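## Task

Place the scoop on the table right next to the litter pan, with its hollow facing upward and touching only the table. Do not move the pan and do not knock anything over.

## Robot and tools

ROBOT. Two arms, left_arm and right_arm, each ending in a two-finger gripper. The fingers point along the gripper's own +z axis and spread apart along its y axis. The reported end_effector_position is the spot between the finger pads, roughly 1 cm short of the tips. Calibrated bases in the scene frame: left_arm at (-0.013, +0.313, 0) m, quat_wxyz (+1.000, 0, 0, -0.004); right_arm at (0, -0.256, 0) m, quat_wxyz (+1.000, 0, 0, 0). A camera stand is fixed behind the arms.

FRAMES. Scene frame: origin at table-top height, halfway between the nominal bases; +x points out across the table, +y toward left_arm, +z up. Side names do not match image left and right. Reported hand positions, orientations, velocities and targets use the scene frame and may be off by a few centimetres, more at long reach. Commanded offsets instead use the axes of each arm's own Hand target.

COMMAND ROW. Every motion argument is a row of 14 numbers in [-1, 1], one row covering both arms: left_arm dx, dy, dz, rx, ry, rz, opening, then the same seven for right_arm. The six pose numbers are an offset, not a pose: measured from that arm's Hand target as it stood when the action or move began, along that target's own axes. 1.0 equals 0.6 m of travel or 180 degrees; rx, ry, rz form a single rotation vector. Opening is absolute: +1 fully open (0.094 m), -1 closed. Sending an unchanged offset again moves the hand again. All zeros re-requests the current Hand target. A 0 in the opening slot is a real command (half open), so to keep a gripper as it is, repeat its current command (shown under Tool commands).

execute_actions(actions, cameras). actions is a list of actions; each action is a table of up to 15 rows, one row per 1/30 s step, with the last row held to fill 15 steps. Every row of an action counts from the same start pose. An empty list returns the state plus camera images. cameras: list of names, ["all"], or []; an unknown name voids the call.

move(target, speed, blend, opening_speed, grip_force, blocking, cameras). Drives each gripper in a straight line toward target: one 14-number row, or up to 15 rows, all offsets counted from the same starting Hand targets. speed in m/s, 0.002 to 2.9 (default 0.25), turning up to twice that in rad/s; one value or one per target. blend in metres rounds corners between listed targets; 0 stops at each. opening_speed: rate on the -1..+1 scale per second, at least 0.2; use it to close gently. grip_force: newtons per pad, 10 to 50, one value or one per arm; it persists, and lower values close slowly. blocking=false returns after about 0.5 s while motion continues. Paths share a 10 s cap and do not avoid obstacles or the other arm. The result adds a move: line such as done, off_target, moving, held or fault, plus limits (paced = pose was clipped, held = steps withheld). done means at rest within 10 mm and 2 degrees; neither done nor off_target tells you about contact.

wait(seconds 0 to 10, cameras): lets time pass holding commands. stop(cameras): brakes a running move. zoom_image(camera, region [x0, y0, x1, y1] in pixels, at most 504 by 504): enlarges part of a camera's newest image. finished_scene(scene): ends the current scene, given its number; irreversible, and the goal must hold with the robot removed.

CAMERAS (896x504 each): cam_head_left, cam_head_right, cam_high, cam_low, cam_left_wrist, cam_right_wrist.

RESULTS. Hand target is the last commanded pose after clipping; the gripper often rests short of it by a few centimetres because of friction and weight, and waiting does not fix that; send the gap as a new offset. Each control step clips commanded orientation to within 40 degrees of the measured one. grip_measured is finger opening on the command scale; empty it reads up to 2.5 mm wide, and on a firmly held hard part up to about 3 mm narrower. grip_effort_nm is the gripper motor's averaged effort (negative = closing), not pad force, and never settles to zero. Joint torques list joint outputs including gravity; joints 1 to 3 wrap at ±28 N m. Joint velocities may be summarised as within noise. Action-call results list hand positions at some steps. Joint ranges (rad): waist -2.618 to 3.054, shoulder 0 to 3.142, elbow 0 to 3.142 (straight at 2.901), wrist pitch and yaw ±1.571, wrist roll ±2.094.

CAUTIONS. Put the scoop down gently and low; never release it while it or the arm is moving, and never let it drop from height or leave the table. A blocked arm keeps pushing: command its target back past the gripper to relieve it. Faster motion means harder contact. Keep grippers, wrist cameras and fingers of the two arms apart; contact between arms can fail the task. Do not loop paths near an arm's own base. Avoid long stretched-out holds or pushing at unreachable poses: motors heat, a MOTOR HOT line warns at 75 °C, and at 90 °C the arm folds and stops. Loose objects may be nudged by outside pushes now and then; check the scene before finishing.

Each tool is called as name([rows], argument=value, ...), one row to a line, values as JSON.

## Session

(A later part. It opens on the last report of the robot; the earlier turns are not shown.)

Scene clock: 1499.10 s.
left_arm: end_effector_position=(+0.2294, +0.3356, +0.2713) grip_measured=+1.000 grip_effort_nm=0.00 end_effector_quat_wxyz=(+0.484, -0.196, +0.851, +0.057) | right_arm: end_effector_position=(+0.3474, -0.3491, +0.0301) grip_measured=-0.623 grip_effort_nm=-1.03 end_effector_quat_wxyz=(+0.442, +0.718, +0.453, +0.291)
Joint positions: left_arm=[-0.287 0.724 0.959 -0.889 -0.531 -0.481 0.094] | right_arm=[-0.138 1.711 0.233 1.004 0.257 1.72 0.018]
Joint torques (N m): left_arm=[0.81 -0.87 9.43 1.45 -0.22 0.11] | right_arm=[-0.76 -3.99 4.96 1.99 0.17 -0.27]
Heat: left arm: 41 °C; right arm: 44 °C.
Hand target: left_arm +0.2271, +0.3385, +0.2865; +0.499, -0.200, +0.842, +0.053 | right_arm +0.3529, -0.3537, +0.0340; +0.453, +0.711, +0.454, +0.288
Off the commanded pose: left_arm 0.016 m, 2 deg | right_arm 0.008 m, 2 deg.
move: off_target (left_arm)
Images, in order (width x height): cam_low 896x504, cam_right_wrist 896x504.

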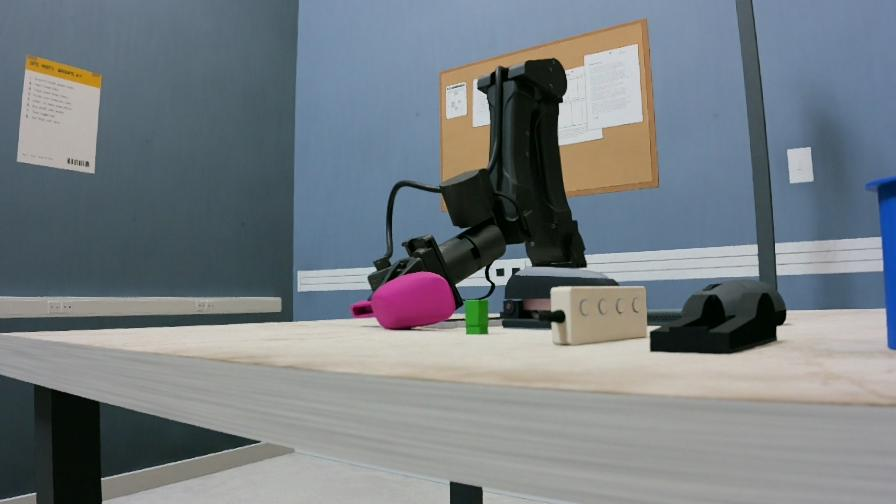

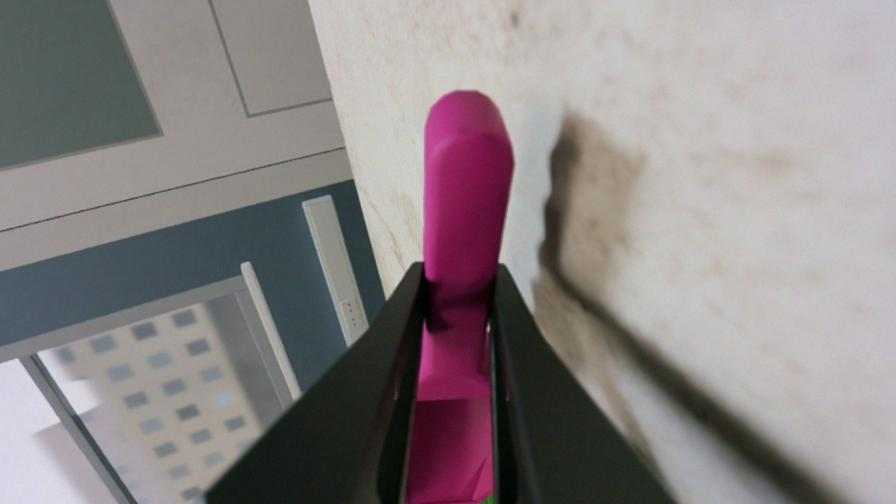

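move([
  [0,0,0,0,0,0,1, 0,0.0906,-0.0423,0,0,0,-1],
  [0,0,0,0,0,0,1, 0.0207,0.1711,-0.0905,0.3611,0,0,-1],
  [0,0,0,0,0,0,1, 0.4778,0.0870,-0.2314,0.3416,0.1414,-0.2219,-1],
  [0,0,0,0,0,0,1, 0.8083,-0.0466,-0.3879,0.2178,0.2985,-0.3720,-1],
], speed=0.3, blend=[0.02, 0.03, 0.03, 0], cameras=["cam_high", "cam_right_wrist", "cam_head_right"])

Scene clock: 1547.57 s.
left_arm: end_effector_position=(+0.2294, +0.3356, +0.2713) grip_measured=+1.000 grip_effort_nm=0.00 end_effector_quat_wxyz=(+0.484, -0.196, +0.851, +0.057) | right_arm: end_effector_position=(+0.3490, +0.1785, +0.1062) grip_measured=-0.626 grip_effort_nm=-1.03 end_effector_quat_wxyz=(+0.056, +0.266, +0.952, +0.139)
Joint positions: left_arm=[-0.287 0.724 0.959 -0.889 -0.531 -0.481 0.094] | right_arm=[0.889 2.653 2.834 -1.452 -0.008 1.434 0.018]
Joint torques (N m): left_arm=[0.81 -0.9 9.52 1.44 -0.23 0.1] | right_arm=[-0.54 -12.4 8.55 0.87 0.09 -0.11]
Heat: left arm: 41 °C; right arm: 43 °C.
Hand target: left_arm +0.2271, +0.3385, +0.2865; +0.499, -0.200, +0.842, +0.053 | right_arm +0.3557, +0.1801, +0.1065; +0.052, +0.265, +0.956, +0.119
Off the commanded pose: left_arm 0.016 m, 2 deg | right_arm 0.007 m, 2 deg.
elbow stopped short (right arm): the move would have taken joint 3 (elbow) straighter than the controller allows.
move: off_target (left_arm)
Images, in order (width x height): cam_head_right 896x504, cam_high 896x504, cam_right_wrist 896x504.

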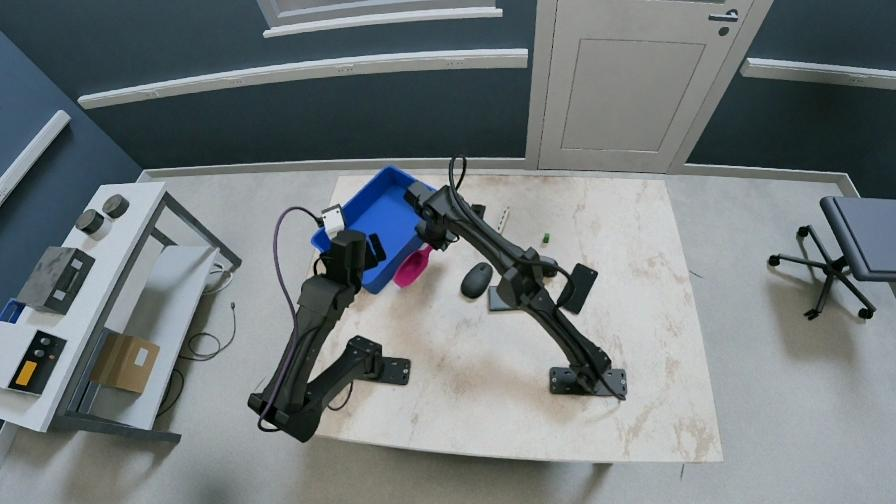

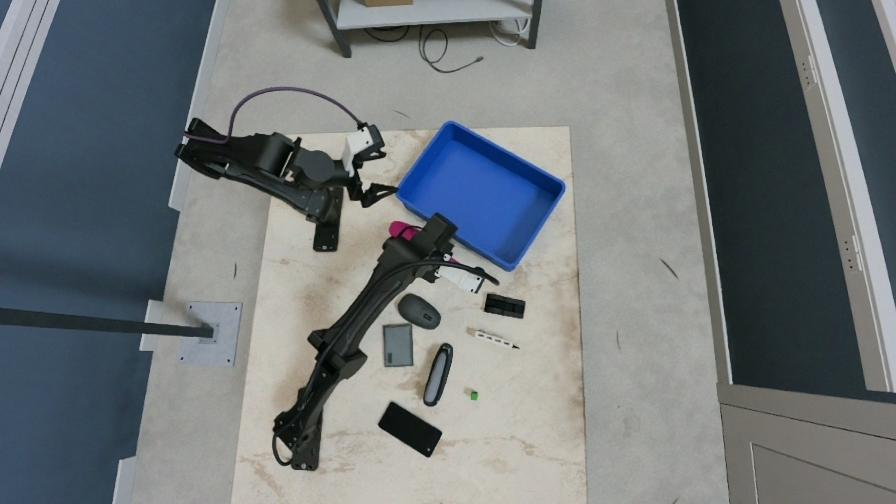

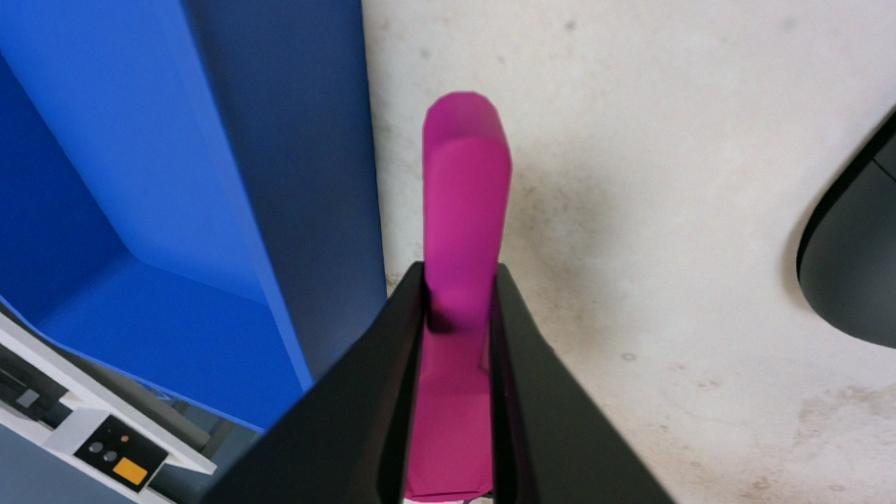

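move([
  [0,0,0,0,0,0,1, 0.0047,-0.0362,0.0981,0,0,0,-1],
], speed=0.1, cameras=["cam_high", "cam_right_wrist", "cam_low"])

zoom_image(camera="cam_low", region=[640, 160, 896, 380])

Scene clock: 1570.03 s.
left_arm: end_effector_position=(+0.2294, +0.3356, +0.2713) grip_measured=+1.000 grip_effort_nm=0.00 end_effector_quat_wxyz=(+0.484, -0.196, +0.851, +0.057) | right_arm: end_effector_position=(+0.3428, +0.1745, +0.0304) grip_measured=-0.634 grip_effort_nm=-1.03 end_effector_quat_wxyz=(+0.033, +0.265, +0.958, +0.101)
Joint positions: left_arm=[-0.287 0.724 0.959 -0.889 -0.531 -0.481 0.094] | right_arm=[0.889 2.6 2.441 -1.2 -0.021 1.432 0.017]
Joint torques (N m): left_arm=[0.8 -0.9 9.47 1.43 -0.21 0.11] | right_arm=[-0.53 -17.1 4.92 1.03 0.23 -0.1]
Heat: left arm: 41 °C; right arm: 42 °C.
Hand target: left_arm +0.2271, +0.3385, +0.2865; +0.499, -0.200, +0.842, +0.053 | right_arm +0.3521, +0.1753, +0.0441; +0.052, +0.265, +0.956, +0.119
Off the commanded pose: left_arm 0.016 m, 2 deg | right_arm 0.016 m, 3 deg.
move: off_target (left_arm, right_arm)
Images, in order (width x height): cam_high 896x504, cam_low 896x504, cam_right_wrist 896x504.

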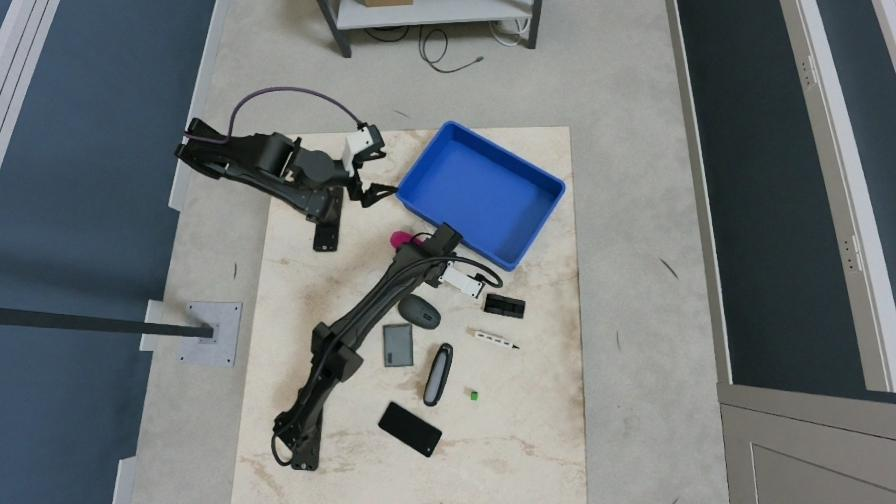

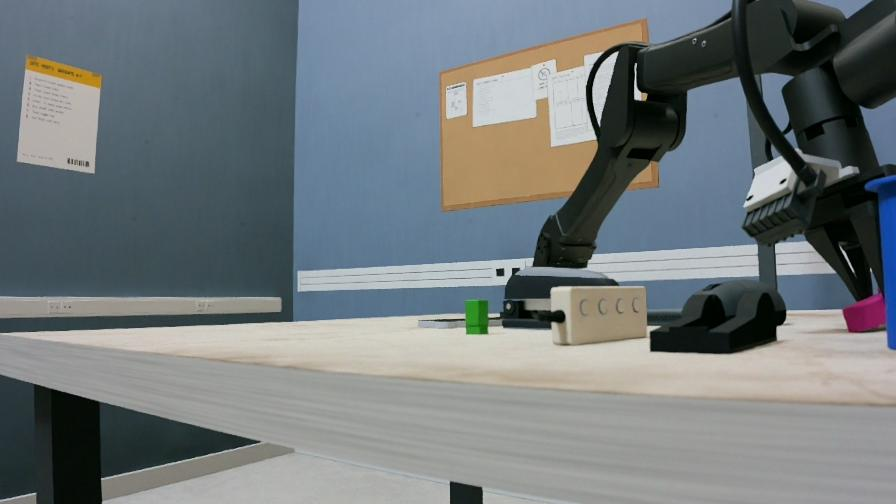

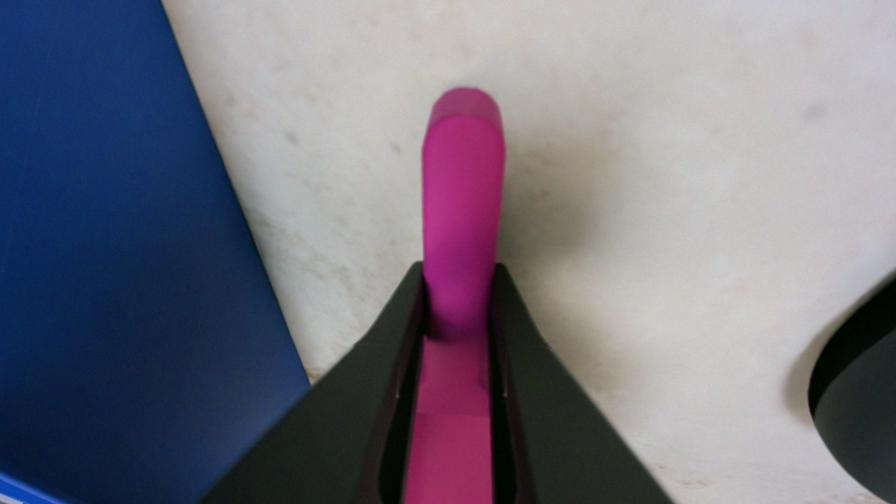

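Scaled by 1.969.

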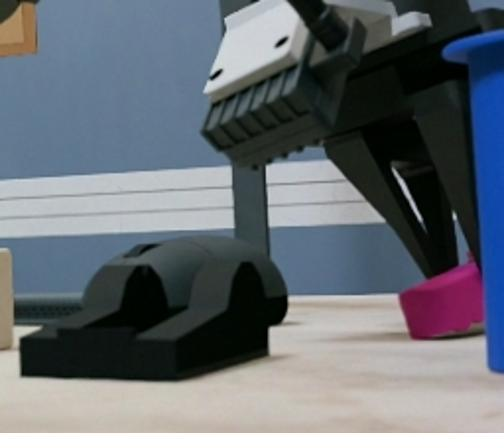

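move([
  [0,0,0,0,0,0,1, 0.0003,-0.0021,0.0081,0,0,0,-1],
], speed=0.04, cameras=["cam_low"])

zoom_image(camera="cam_low", region=[800, 260, 896, 350])

Scene clock: 1578.47 s.
left_arm: end_effector_position=(+0.2294, +0.3356, +0.2713) grip_measured=+1.000 grip_effort_nm=0.00 end_effector_quat_wxyz=(+0.484, -0.196, +0.851, +0.057) | right_arm: end_effector_position=(+0.3428, +0.1746, +0.0301) grip_measured=-0.634 grip_effort_nm=-1.03 end_effector_quat_wxyz=(+0.034, +0.265, +0.958, +0.104)
Joint positions: left_arm=[-0.287 0.724 0.959 -0.889 -0.531 -0.481 0.094] | right_arm=[0.889 2.589 2.419 -1.183 -0.021 1.432 0.017]
Joint torques (N m): left_arm=[0.83 -0.9 9.44 1.45 -0.23 0.09] | right_arm=[-0.59 -16.38 4.74 1.1 0.22 -0.1]
Heat: left arm: 41 °C; right arm: 43 °C.
Hand target: left_arm +0.2271, +0.3385, +0.2865; +0.499, -0.200, +0.842, +0.053 | right_arm +0.3522, +0.1753, +0.0392; +0.052, +0.265, +0.955, +0.119
Off the commanded pose: left_arm 0.016 m, 2 deg | right_arm 0.013 m, 3 deg.
move: off_target (left_arm, right_arm)
Images, in order (width x height): cam_low 896x504.

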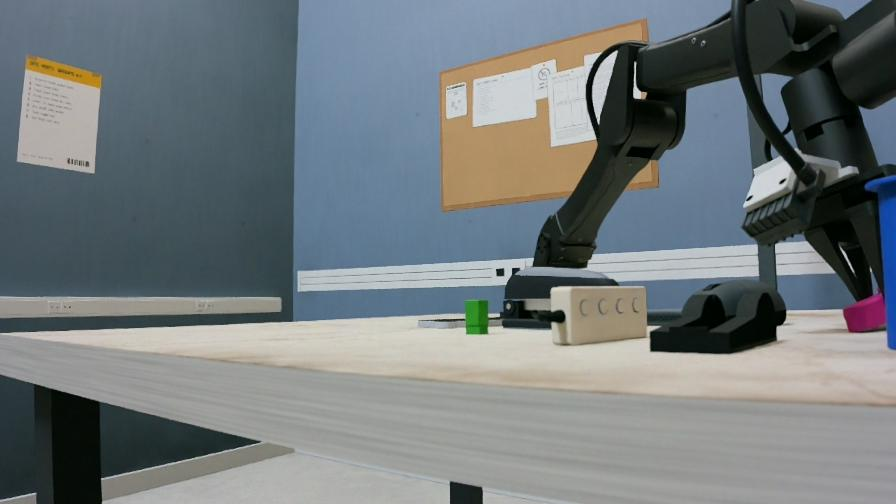

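Scaled by 5.250.

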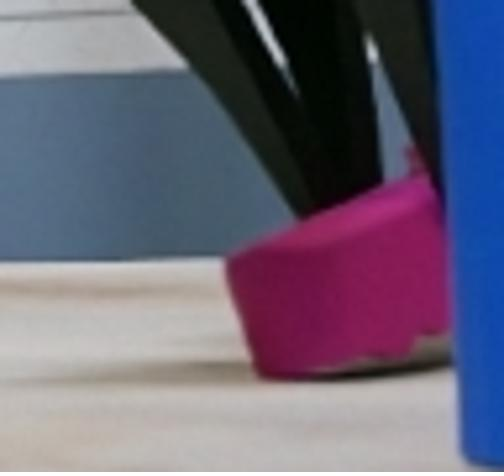

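move([
  [0,0,0,0,0,0,1, 0,0,0,0,0,0,-0.15],
], opening_speed=0.4, cameras=["cam_right_wrist"])

move([
  [0,0,0,0,0,0,1, 0,0,-0.12,0,0,0,-0.15],
], speed=0.15, cameras=["cam_high", "cam_right_wrist", "cam_low"])

Scene clock: 1585.00 s.
left_arm: end_effector_position=(+0.2294, +0.3356, +0.2713) grip_measured=+1.000 grip_effort_nm=0.00 end_effector_quat_wxyz=(+0.484, -0.196, +0.851, +0.057) | right_arm: end_effector_position=(+0.3440, +0.1753, +0.0241) grip_measured=-0.152 grip_effort_nm=0.11 end_effector_quat_wxyz=(+0.035, +0.265, +0.958, +0.105)
Joint positions: left_arm=[-0.287 0.724 0.959 -0.889 -0.531 -0.481 0.094] | right_arm=[0.889 2.589 2.395 -1.155 -0.019 1.432 0.04]
Joint torques (N m): left_arm=[0.85 -0.85 9.54 1.43 -0.22 0.11] | right_arm=[-0.57 -16.73 6.06 0.84 0.22 -0.09]
Heat: left arm: 41 °C; right arm: 43 °C.
Hand target: left_arm +0.2271, +0.3385, +0.2865; +0.499, -0.200, +0.842, +0.053 | right_arm +0.3521, +0.1753, +0.0391; +0.052, +0.265, +0.956, +0.119
Off the commanded pose: left_arm 0.016 m, 2 deg | right_arm 0.017 m, 2 deg.
move: off_target (left_arm, right_arm)
Images, in order (width x height): cam_right_wrist 896x504.

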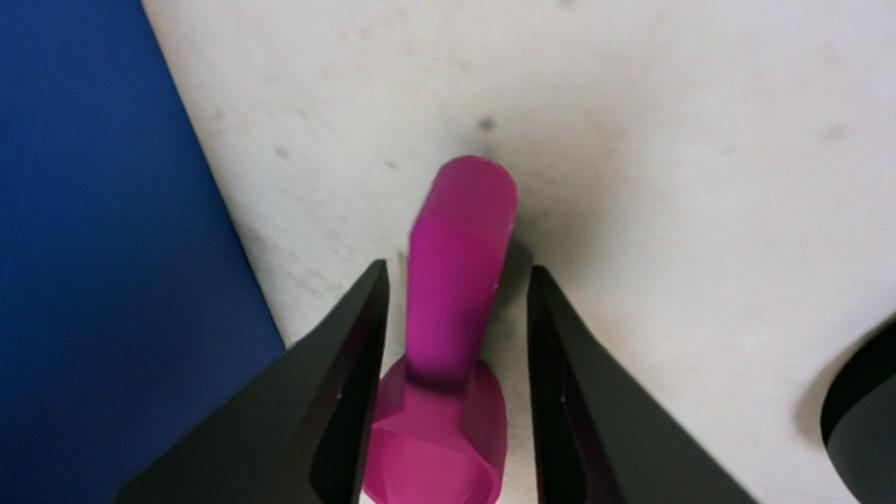

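Scene clock: 1586.40 s.
left_arm: end_effector_position=(+0.2294, +0.3356, +0.2713) grip_measured=+1.000 grip_effort_nm=0.00 end_effector_quat_wxyz=(+0.484, -0.196, +0.851, +0.057) | right_arm: end_effector_position=(+0.3323, +0.1608, +0.0784) grip_measured=-0.152 grip_effort_nm=0.11 end_effector_quat_wxyz=(+0.031, +0.266, +0.959, +0.094)
Joint positions: left_arm=[-0.287 0.724 0.959 -0.889 -0.531 -0.481 0.094] | right_arm=[0.889 2.543 2.53 -1.36 -0.018 1.432 0.04]
Joint torques (N m): left_arm=[0.81 -0.9 9.48 1.41 -0.21 0.1] | right_arm=[-0.59 -17.48 8.61 0.56 0.19 -0.11]
Heat: left arm: 41 °C; right arm: 43 °C.
Hand target: left_arm +0.2271, +0.3385, +0.2865; +0.499, -0.200, +0.842, +0.053 | right_arm +0.3405, +0.1609, +0.1086; +0.052, +0.265, +0.956, +0.119
Off the commanded pose: left_arm 0.016 m, 2 deg | right_arm 0.031 m, 4 deg.
move: off_target (left_arm, right_arm)
Images, in order (width x height): cam_high 896x504, cam_low 896x504, cam_right_wrist 896x504.

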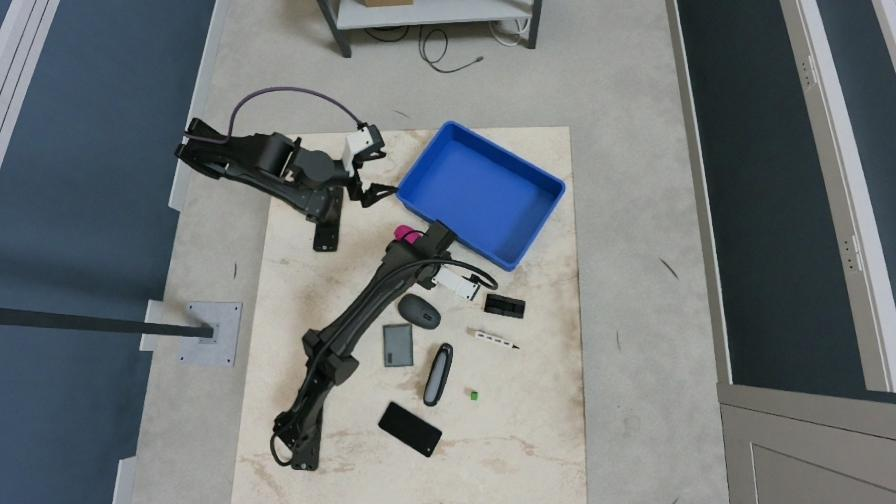

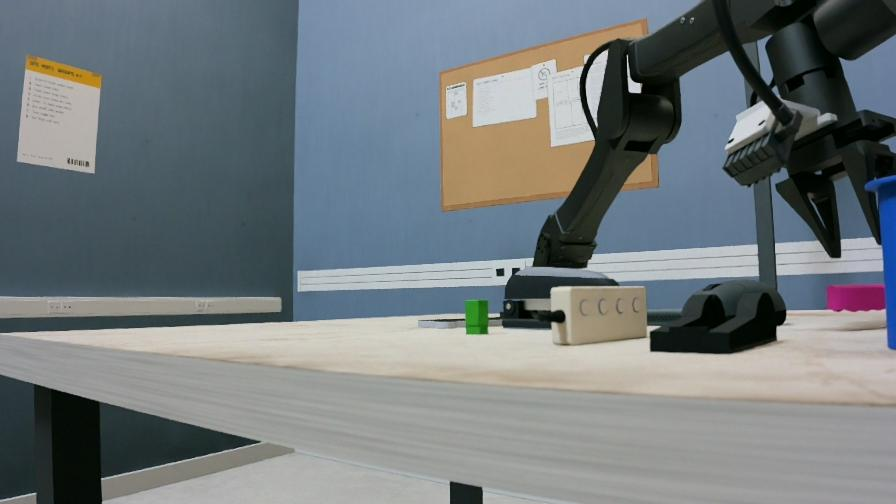

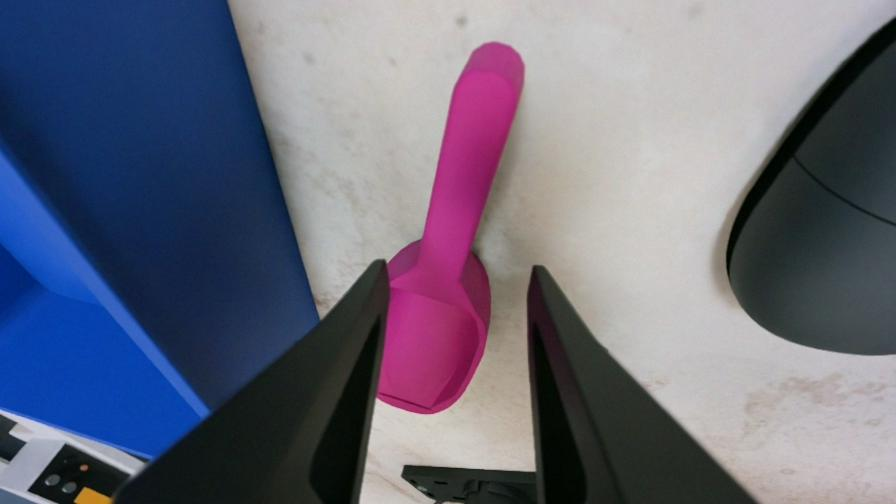

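move([
  [0,0,0,0,0,0,1, 0,0,-0.08,0,0,0,-0.15],
], speed=0.25, cameras=["cam_high", "cam_low"])

Scene clock: 1590.97 s.
left_arm: end_effector_position=(+0.2294, +0.3356, +0.2713) grip_measured=+1.000 grip_effort_nm=0.00 end_effector_quat_wxyz=(+0.484, -0.196, +0.851, +0.057) | right_arm: end_effector_position=(+0.3275, +0.1547, +0.1463) grip_measured=-0.152 grip_effort_nm=0.11 end_effector_quat_wxyz=(+0.045, +0.265, +0.955, +0.125)
Joint positions: left_arm=[-0.287 0.724 0.959 -0.889 -0.531 -0.481 0.094] | right_arm=[0.889 2.543 2.802 -1.564 -0.018 1.432 0.04]
Joint torques (N m): left_arm=[0.81 -0.91 9.5 1.44 -0.21 0.1] | right_arm=[-0.7 -13.87 7.05 0.7 0.19 -0.1]
Heat: left arm: 41 °C; right arm: 44 °C.
Hand target: left_arm +0.2271, +0.3385, +0.2865; +0.499, -0.200, +0.842, +0.053 | right_arm +0.3327, +0.1513, +0.1549; +0.052, +0.265, +0.956, +0.119
Off the commanded pose: left_arm 0.016 m, 2 deg | right_arm 0.011 m, 1 deg.
joint sent to its limit (right arm) — joint 4 (wrist pitch), lower limit. The joint targets still meet the commanded pose.
move: off_target (left_arm, right_arm)
Images, in order (width x height): cam_high 896x504, cam_low 896x504.

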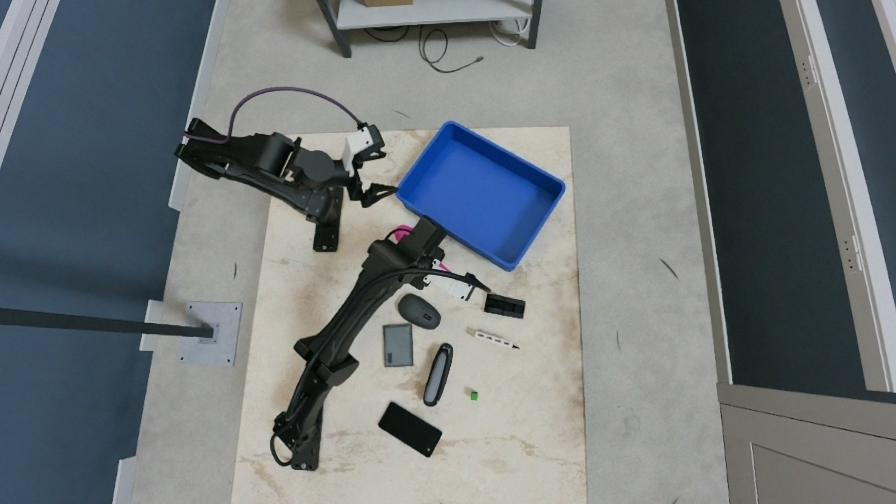

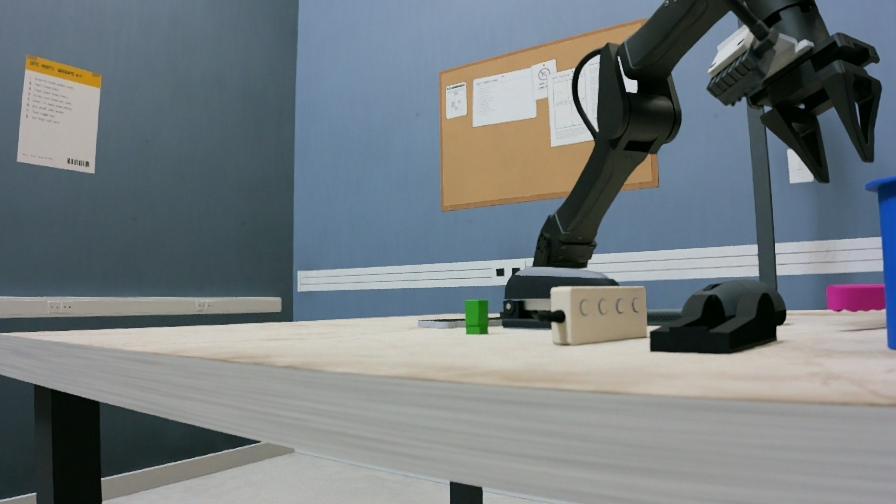

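move([
  [0,0,0,0,0,0,1, -0.0142,-0.0248,0.1870,0,0,0.0556,0.2],
], speed=0.12, cameras=["cam_right_wrist"])

Scene clock: 1704.27 s.
left_arm: end_effector_position=(+0.2294, +0.3356, +0.2713) grip_measured=+1.000 grip_effort_nm=-0.01 end_effector_quat_wxyz=(+0.484, -0.196, +0.851, +0.057) | right_arm: end_effector_position=(+0.3421, +0.1561, +0.0220) grip_measured=+0.198 grip_effort_nm=0.11 end_effector_quat_wxyz=(+0.027, +0.341, +0.934, +0.101)
Joint positions: left_arm=[-0.287 0.724 0.959 -0.889 -0.531 -0.481 0.094] | right_arm=[0.869 2.5 2.222 -1.084 -0.02 1.572 0.056]
Joint torques (N m): left_arm=[0.87 -0.92 9.5 1.43 -0.21 0.09] | right_arm=[-0.73 -17.4 6.15 0.81 0.13 0.04]
Heat: left arm: 41 °C; right arm: 47 °C.
Hand target: left_arm +0.2271, +0.3385, +0.2865; +0.499, -0.200, +0.842, +0.053 | right_arm +0.3507, +0.1570, +0.0431; +0.041, +0.347, +0.929, +0.123
Off the commanded pose: left_arm 0.016 m, 2 deg | right_arm 0.023 m, 3 deg.
move: off_target (left_arm, right_arm)
Images, in order (width x height): cam_right_wrist 896x504.

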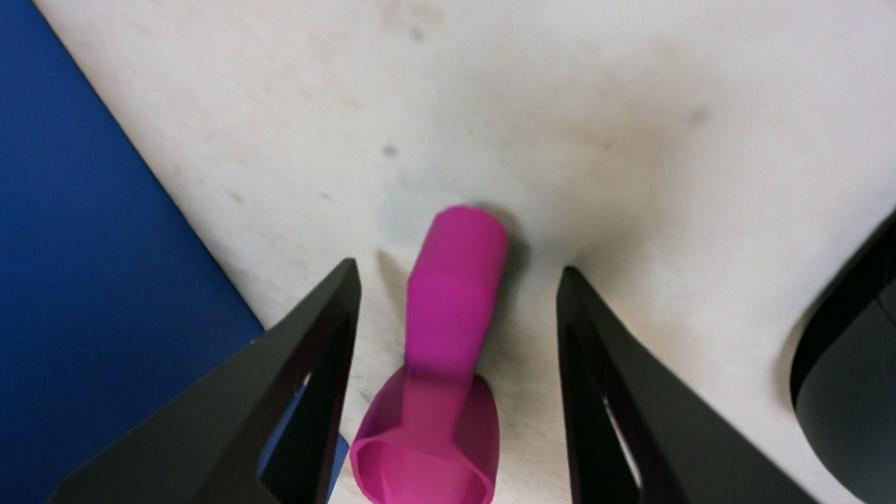

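move([
  [0,0,0,0,0,0,1, 0.0167,0.0034,-0.0129,0,0,0,0.2],
  [0,0,0,0,0,0,1, 0.0167,0.0034,-0.0129,0,0,0,-1],
], speed=0.08, opening_speed=1.2, cameras=["cam_right_wrist"])

Scene clock: 1712.47 s.
left_arm: end_effector_position=(+0.2294, +0.3356, +0.2713) grip_measured=+1.000 grip_effort_nm=0.00 end_effector_quat_wxyz=(+0.484, -0.196, +0.851, +0.057) | right_arm: end_effector_position=(+0.3389, +0.1554, +0.0215) grip_measured=-0.627 grip_effort_nm=-1.03 end_effector_quat_wxyz=(+0.024, +0.350, +0.931, +0.097)
Joint positions: left_arm=[-0.287 0.724 0.959 -0.889 -0.531 -0.481 0.094] | right_arm=[0.873 2.5 2.222 -1.094 -0.018 1.594 0.018]
Joint torques (N m): left_arm=[0.83 -0.84 9.47 1.42 -0.2 0.09] | right_arm=[0.91 -17.57 8.39 0.59 0.18 0.02]
Heat: left arm: 41 °C; right arm: 47 °C.
Hand target: left_arm +0.2271, +0.3385, +0.2865; +0.499, -0.200, +0.842, +0.053 | right_arm +0.3432, +0.1634, +0.0511; +0.041, +0.347, +0.929, +0.123
Off the commanded pose: left_arm 0.016 m, 2 deg | right_arm 0.031 m, 4 deg.
move: off_target (left_arm, right_arm); target 2's new opening was sent with right_arm's hand 0.031 m and 3 deg from that target
Images, in order (width x height): cam_right_wrist 896x504.

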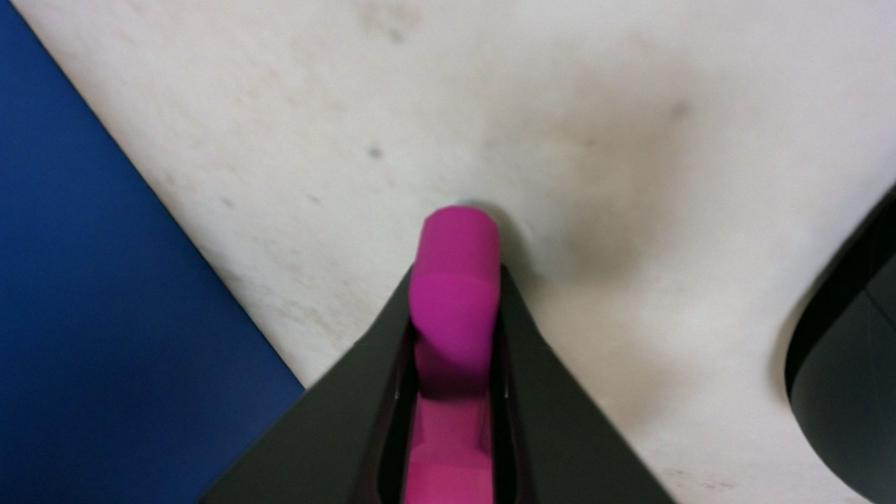

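move([
  [0,0,0,0,0,0,1, 0.0007,0.0152,-0.1081,0,0,0,-1],
  [0,0,0,0,0,0,1, -0.2780,-0.1802,-0.2123,0.0802,-0.0236,0.1604,-1],
  [0,0,0,0,0,0,1, -0.7048,-0.4913,-0.2643,0.0729,-0.0472,0.3425,-1],
  [0,0,0,0,0,0,1, -0.7061,-0.5257,-0.1355,0.0729,-0.0472,0.3425,-1],
], speed=0.25, blend=[0.01, 0.03, 0.02, 0], cameras=["cam_high", "cam_right_wrist", "cam_low"])

Scene clock: 1741.33 s.
left_arm: end_effector_position=(+0.2294, +0.3356, +0.2713) grip_measured=+1.000 grip_effort_nm=-0.01 end_effector_quat_wxyz=(+0.484, -0.196, +0.851, +0.057) | right_arm: end_effector_position=(+0.4459, -0.3610, +0.0431) grip_measured=-0.627 grip_effort_nm=-1.03 end_effector_quat_wxyz=(-0.008, +0.786, +0.618, -0.002)
Joint positions: left_arm=[-0.287 0.724 0.959 -0.889 -0.531 -0.481 0.094] | right_arm=[-0.236 2.375 2.103 -1.314 -0.006 1.573 0.018]
Joint torques (N m): left_arm=[0.87 -0.9 9.46 1.42 -0.2 0.1] | right_arm=[0.58 -12.67 6.41 0.36 0.06 -0.1]
Heat: left arm: 41 °C; right arm: 46 °C.
Hand target: left_arm +0.2271, +0.3385, +0.2865; +0.499, -0.200, +0.842, +0.053 | right_arm +0.4499, -0.3602, +0.0449; +0.000, +0.783, +0.622, +0.000
Off the commanded pose: left_arm 0.016 m, 2 deg | right_arm 0.004 m, 1 deg.
move: off_target (left_arm)
Images, in order (width x height): cam_high 896x504, cam_low 896x504, cam_right_wrist 896x504.

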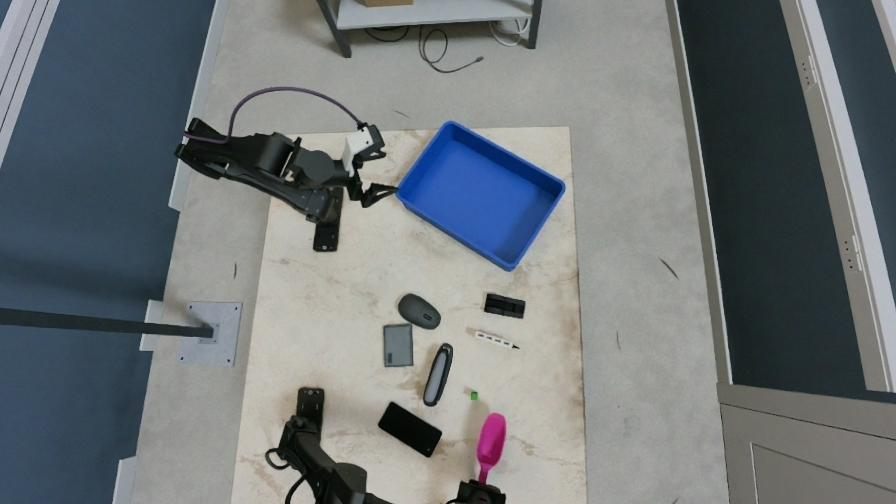

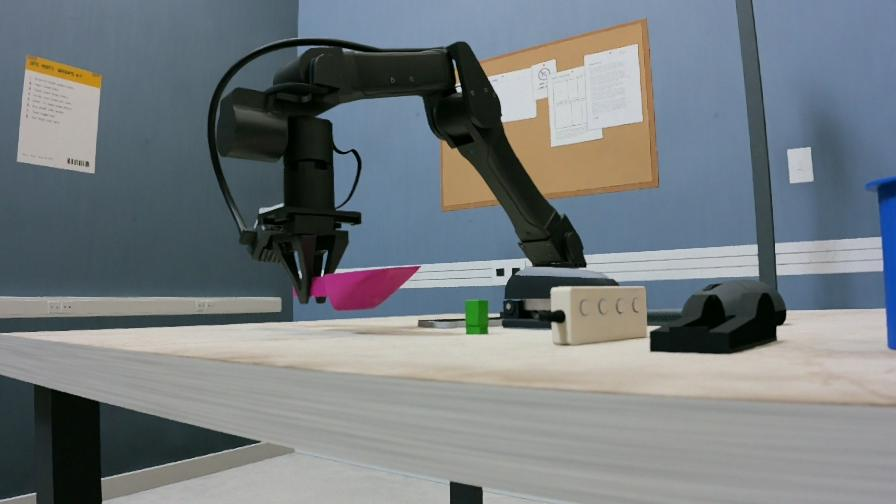

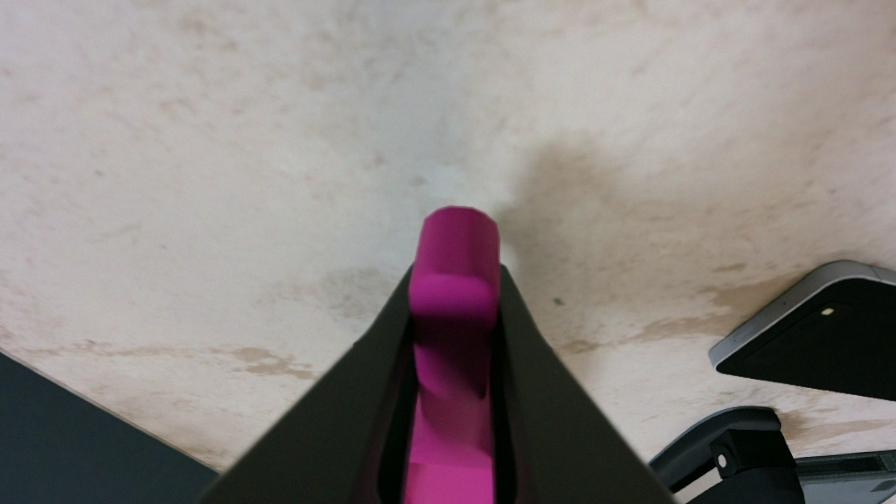

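move([
  [0,0,0,0,0,0,1, 0,0,0.0417,0,0,0,-1],
  [0,0,0,0,0,0,1, 0,0,0.0417,0,0,0,-0.1],
], speed=0.08, opening_speed=0.8, cameras=["cam_right_wrist", "cam_low"])

Scene clock: 1750.20 s.
left_arm: end_effector_position=(+0.2294, +0.3356, +0.2713) grip_measured=+1.000 grip_effort_nm=0.00 end_effector_quat_wxyz=(+0.484, -0.196, +0.851, +0.057) | right_arm: end_effector_position=(+0.4487, -0.3616, +0.0239) grip_measured=-0.102 grip_effort_nm=0.11 end_effector_quat_wxyz=(-0.001, +0.786, +0.618, +0.003)
Joint positions: left_arm=[-0.287 0.724 0.959 -0.889 -0.531 -0.481 0.094] | right_arm=[-0.236 2.375 2.027 -1.221 -0.006 1.572 0.042]
Joint torques (N m): left_arm=[0.87 -0.87 9.47 1.43 -0.2 0.1] | right_arm=[0.62 -11.89 5.89 0.39 0.09 -0.09]
Heat: left arm: 41 °C; right arm: 47 °C.
Hand target: left_arm +0.2271, +0.3385, +0.2865; +0.499, -0.200, +0.842, +0.053 | right_arm +0.4500, -0.3602, +0.0199; +0.000, +0.783, +0.623, +0.000
Off the commanded pose: left_arm 0.016 m, 2 deg | right_arm 0.004 m, 1 deg.
move: off_target (left_arm)
Images, in order (width x height): cam_low 896x504, cam_right_wrist 896x504.

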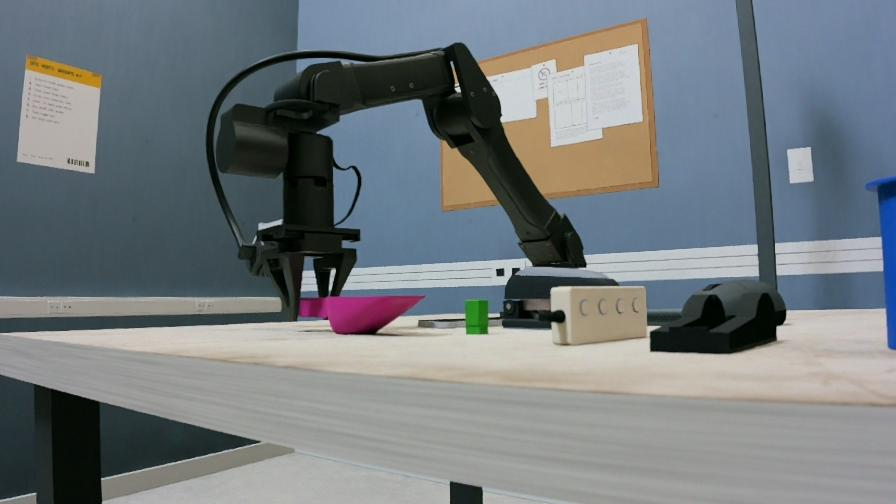

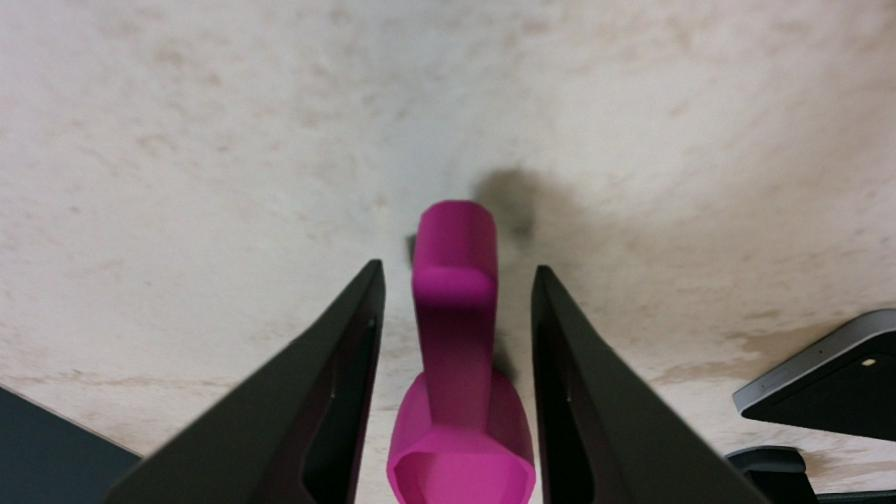

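zoom_image(camera="cam_low", region=[270, 260, 450, 360])

Scaled by 2.800.

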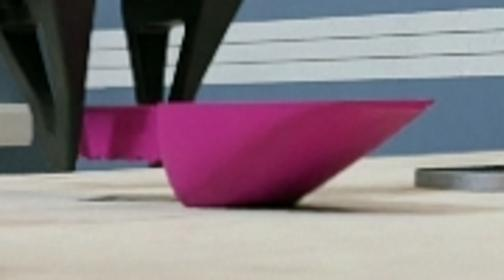

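move([
  [0,0,0,0,0,0,1, 0,0,-0.1417,0,0,0,-0.1],
  [0,0,0,0,0,0,1, 0.0306,-0.1519,-0.0352,-0.3611,0,0,-0.05],
], speed=0.3, blend=[0.01, 0], cameras=["cam_high", "cam_right_wrist", "cam_low"])

Scene clock: 1779.63 s.
left_arm: end_effector_position=(+0.2294, +0.3356, +0.2713) grip_measured=+1.000 grip_effort_nm=0.00 end_effector_quat_wxyz=(+0.484, -0.196, +0.851, +0.057) | right_arm: end_effector_position=(+0.3649, -0.3217, +0.0414) grip_measured=-0.052 grip_effort_nm=0.11 end_effector_quat_wxyz=(+0.413, +0.663, +0.524, +0.338)
Joint positions: left_arm=[-0.287 0.724 0.959 -0.889 -0.531 -0.481 0.094] | right_arm=[-0.154 1.67 0.262 0.963 0.056 1.614 0.045]
Joint torques (N m): left_arm=[0.75 -0.9 9.47 1.45 -0.22 0.11] | right_arm=[0.81 -4.07 3.73 2.1 0.22 -0.11]
Heat: left arm: 41 °C; right arm: 46 °C.
Hand target: left_arm +0.2271, +0.3385, +0.2865; +0.499, -0.200, +0.842, +0.053 | right_arm +0.3653, -0.3218, +0.0411; +0.420, +0.660, +0.525, +0.334
Off the commanded pose: left_arm 0.016 m, 2 deg | right_arm 0.001 m, 1 deg.
move: off_target (left_arm)
Images, in order (width x height): cam_high 896x504, cam_low 896x504, cam_right_wrist 896x504.

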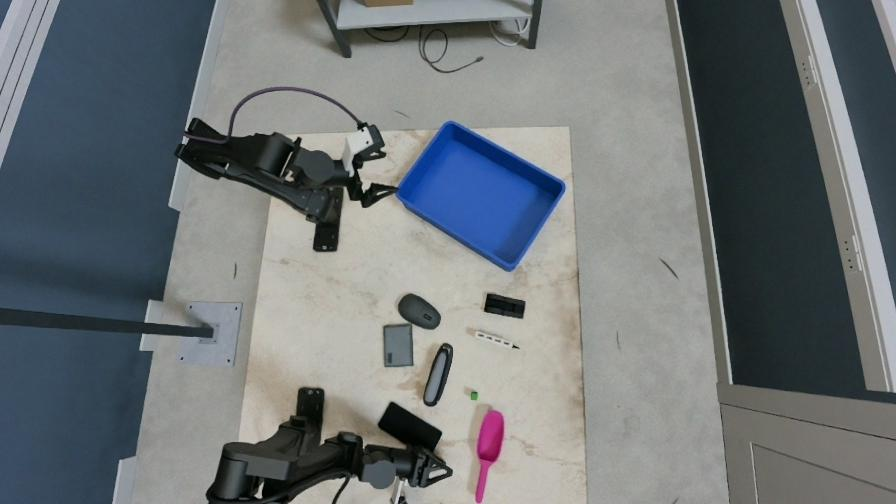

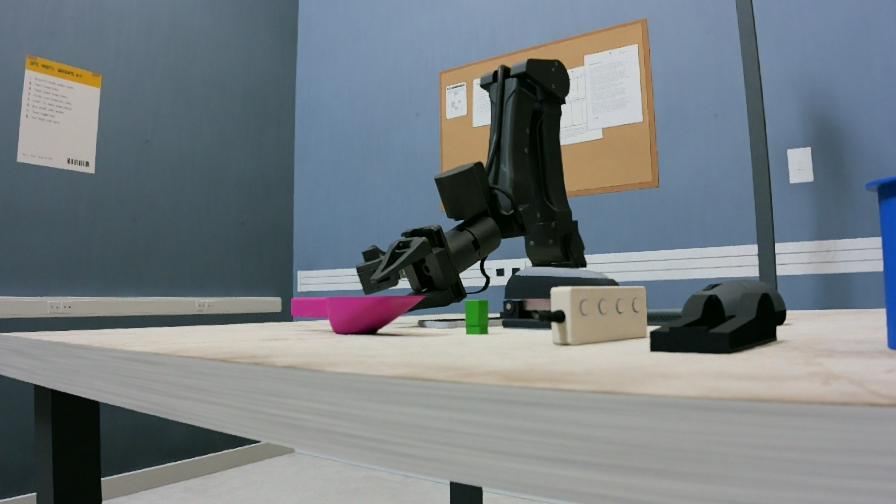

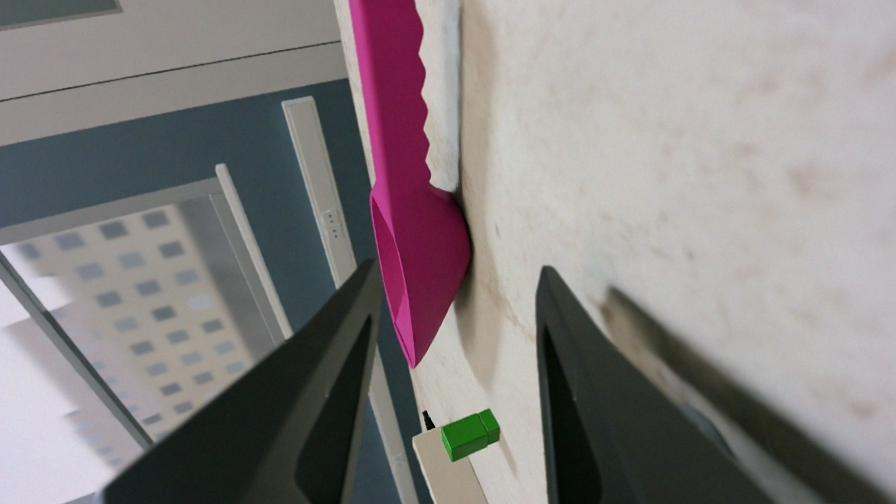

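move([
  [0,0,0,0,0,0,1, 0,0.0603,0.1373,0,0,0,-0.05],
], speed=0.12, cameras=["cam_high", "cam_right_wrist", "cam_low"])

zoom_image(camera="cam_low", region=[270, 230, 450, 350])

Scene clock: 1789.43 s.
left_arm: end_effector_position=(+0.2294, +0.3356, +0.2713) grip_measured=+1.000 grip_effort_nm=0.00 end_effector_quat_wxyz=(+0.484, -0.196, +0.851, +0.057) | right_arm: end_effector_position=(+0.4482, -0.3370, +0.0391) grip_measured=-0.052 grip_effort_nm=0.11 end_effector_quat_wxyz=(+0.413, +0.664, +0.523, +0.340)
Joint positions: left_arm=[-0.287 0.724 0.959 -0.889 -0.531 -0.481 0.094] | right_arm=[-0.163 1.911 0.601 0.868 0.047 1.614 0.045]
Joint torques (N m): left_arm=[0.81 -0.9 9.54 1.42 -0.22 0.11] | right_arm=[-0.75 -6.32 6.13 1.88 0.09 -0.23]
Heat: left arm: 41 °C; right arm: 45 °C.
Hand target: left_arm +0.2271, +0.3385, +0.2865; +0.499, -0.200, +0.842, +0.053 | right_arm +0.4529, -0.3421, +0.0390; +0.420, +0.660, +0.525, +0.334
Off the commanded pose: left_arm 0.016 m, 2 deg | right_arm 0.007 m, 1 deg.
move: off_target (left_arm)
Images, in order (width x height): cam_high 896x504, cam_low 896x504, cam_right_wrist 896x504.

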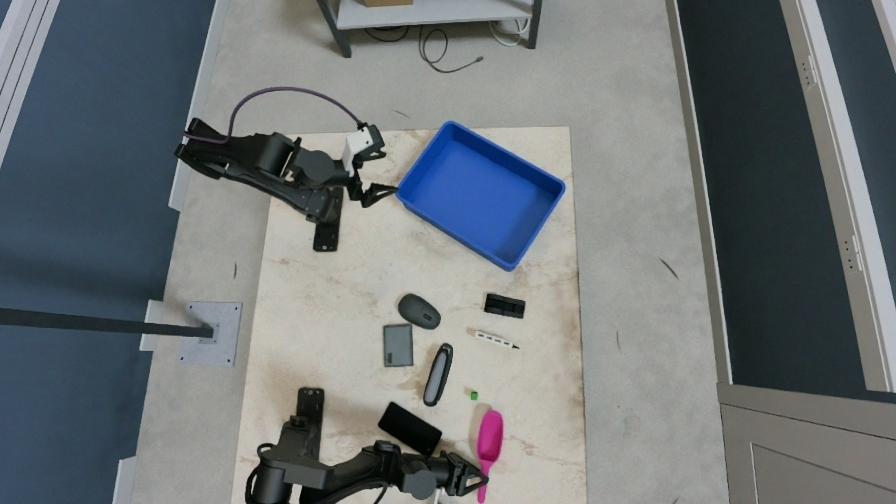

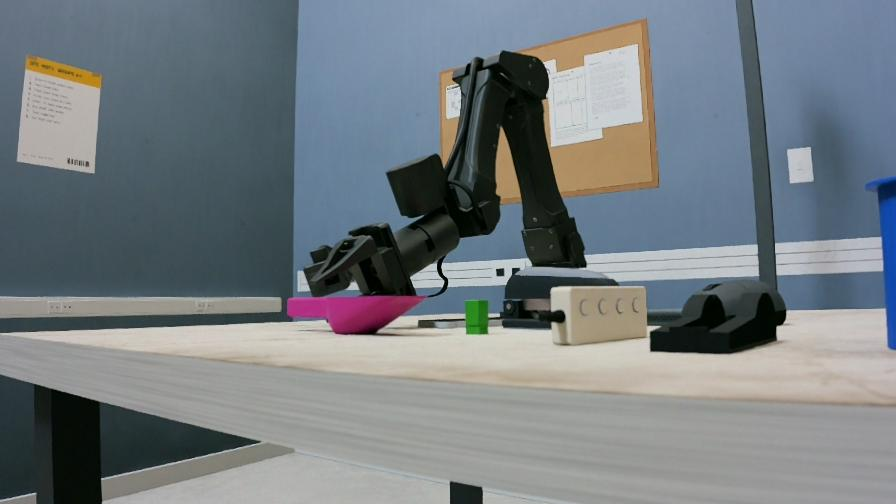

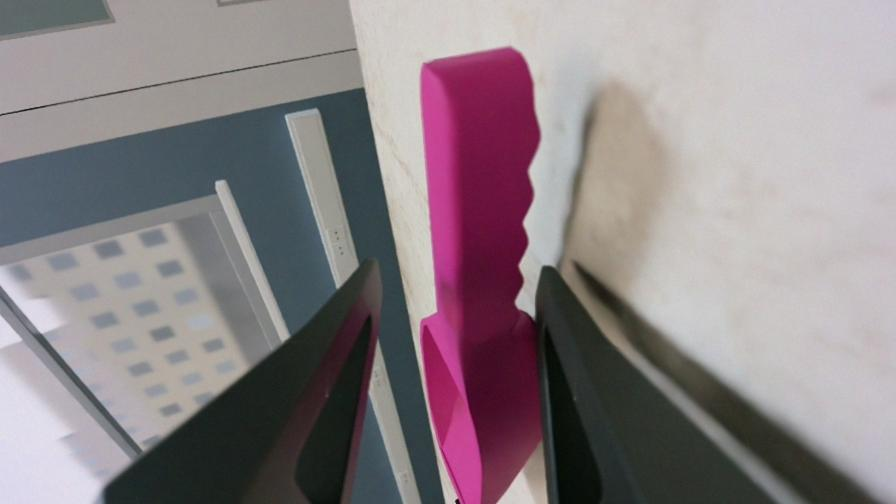

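Scaled by 2.800.

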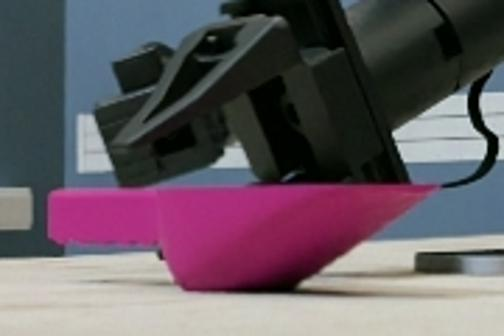

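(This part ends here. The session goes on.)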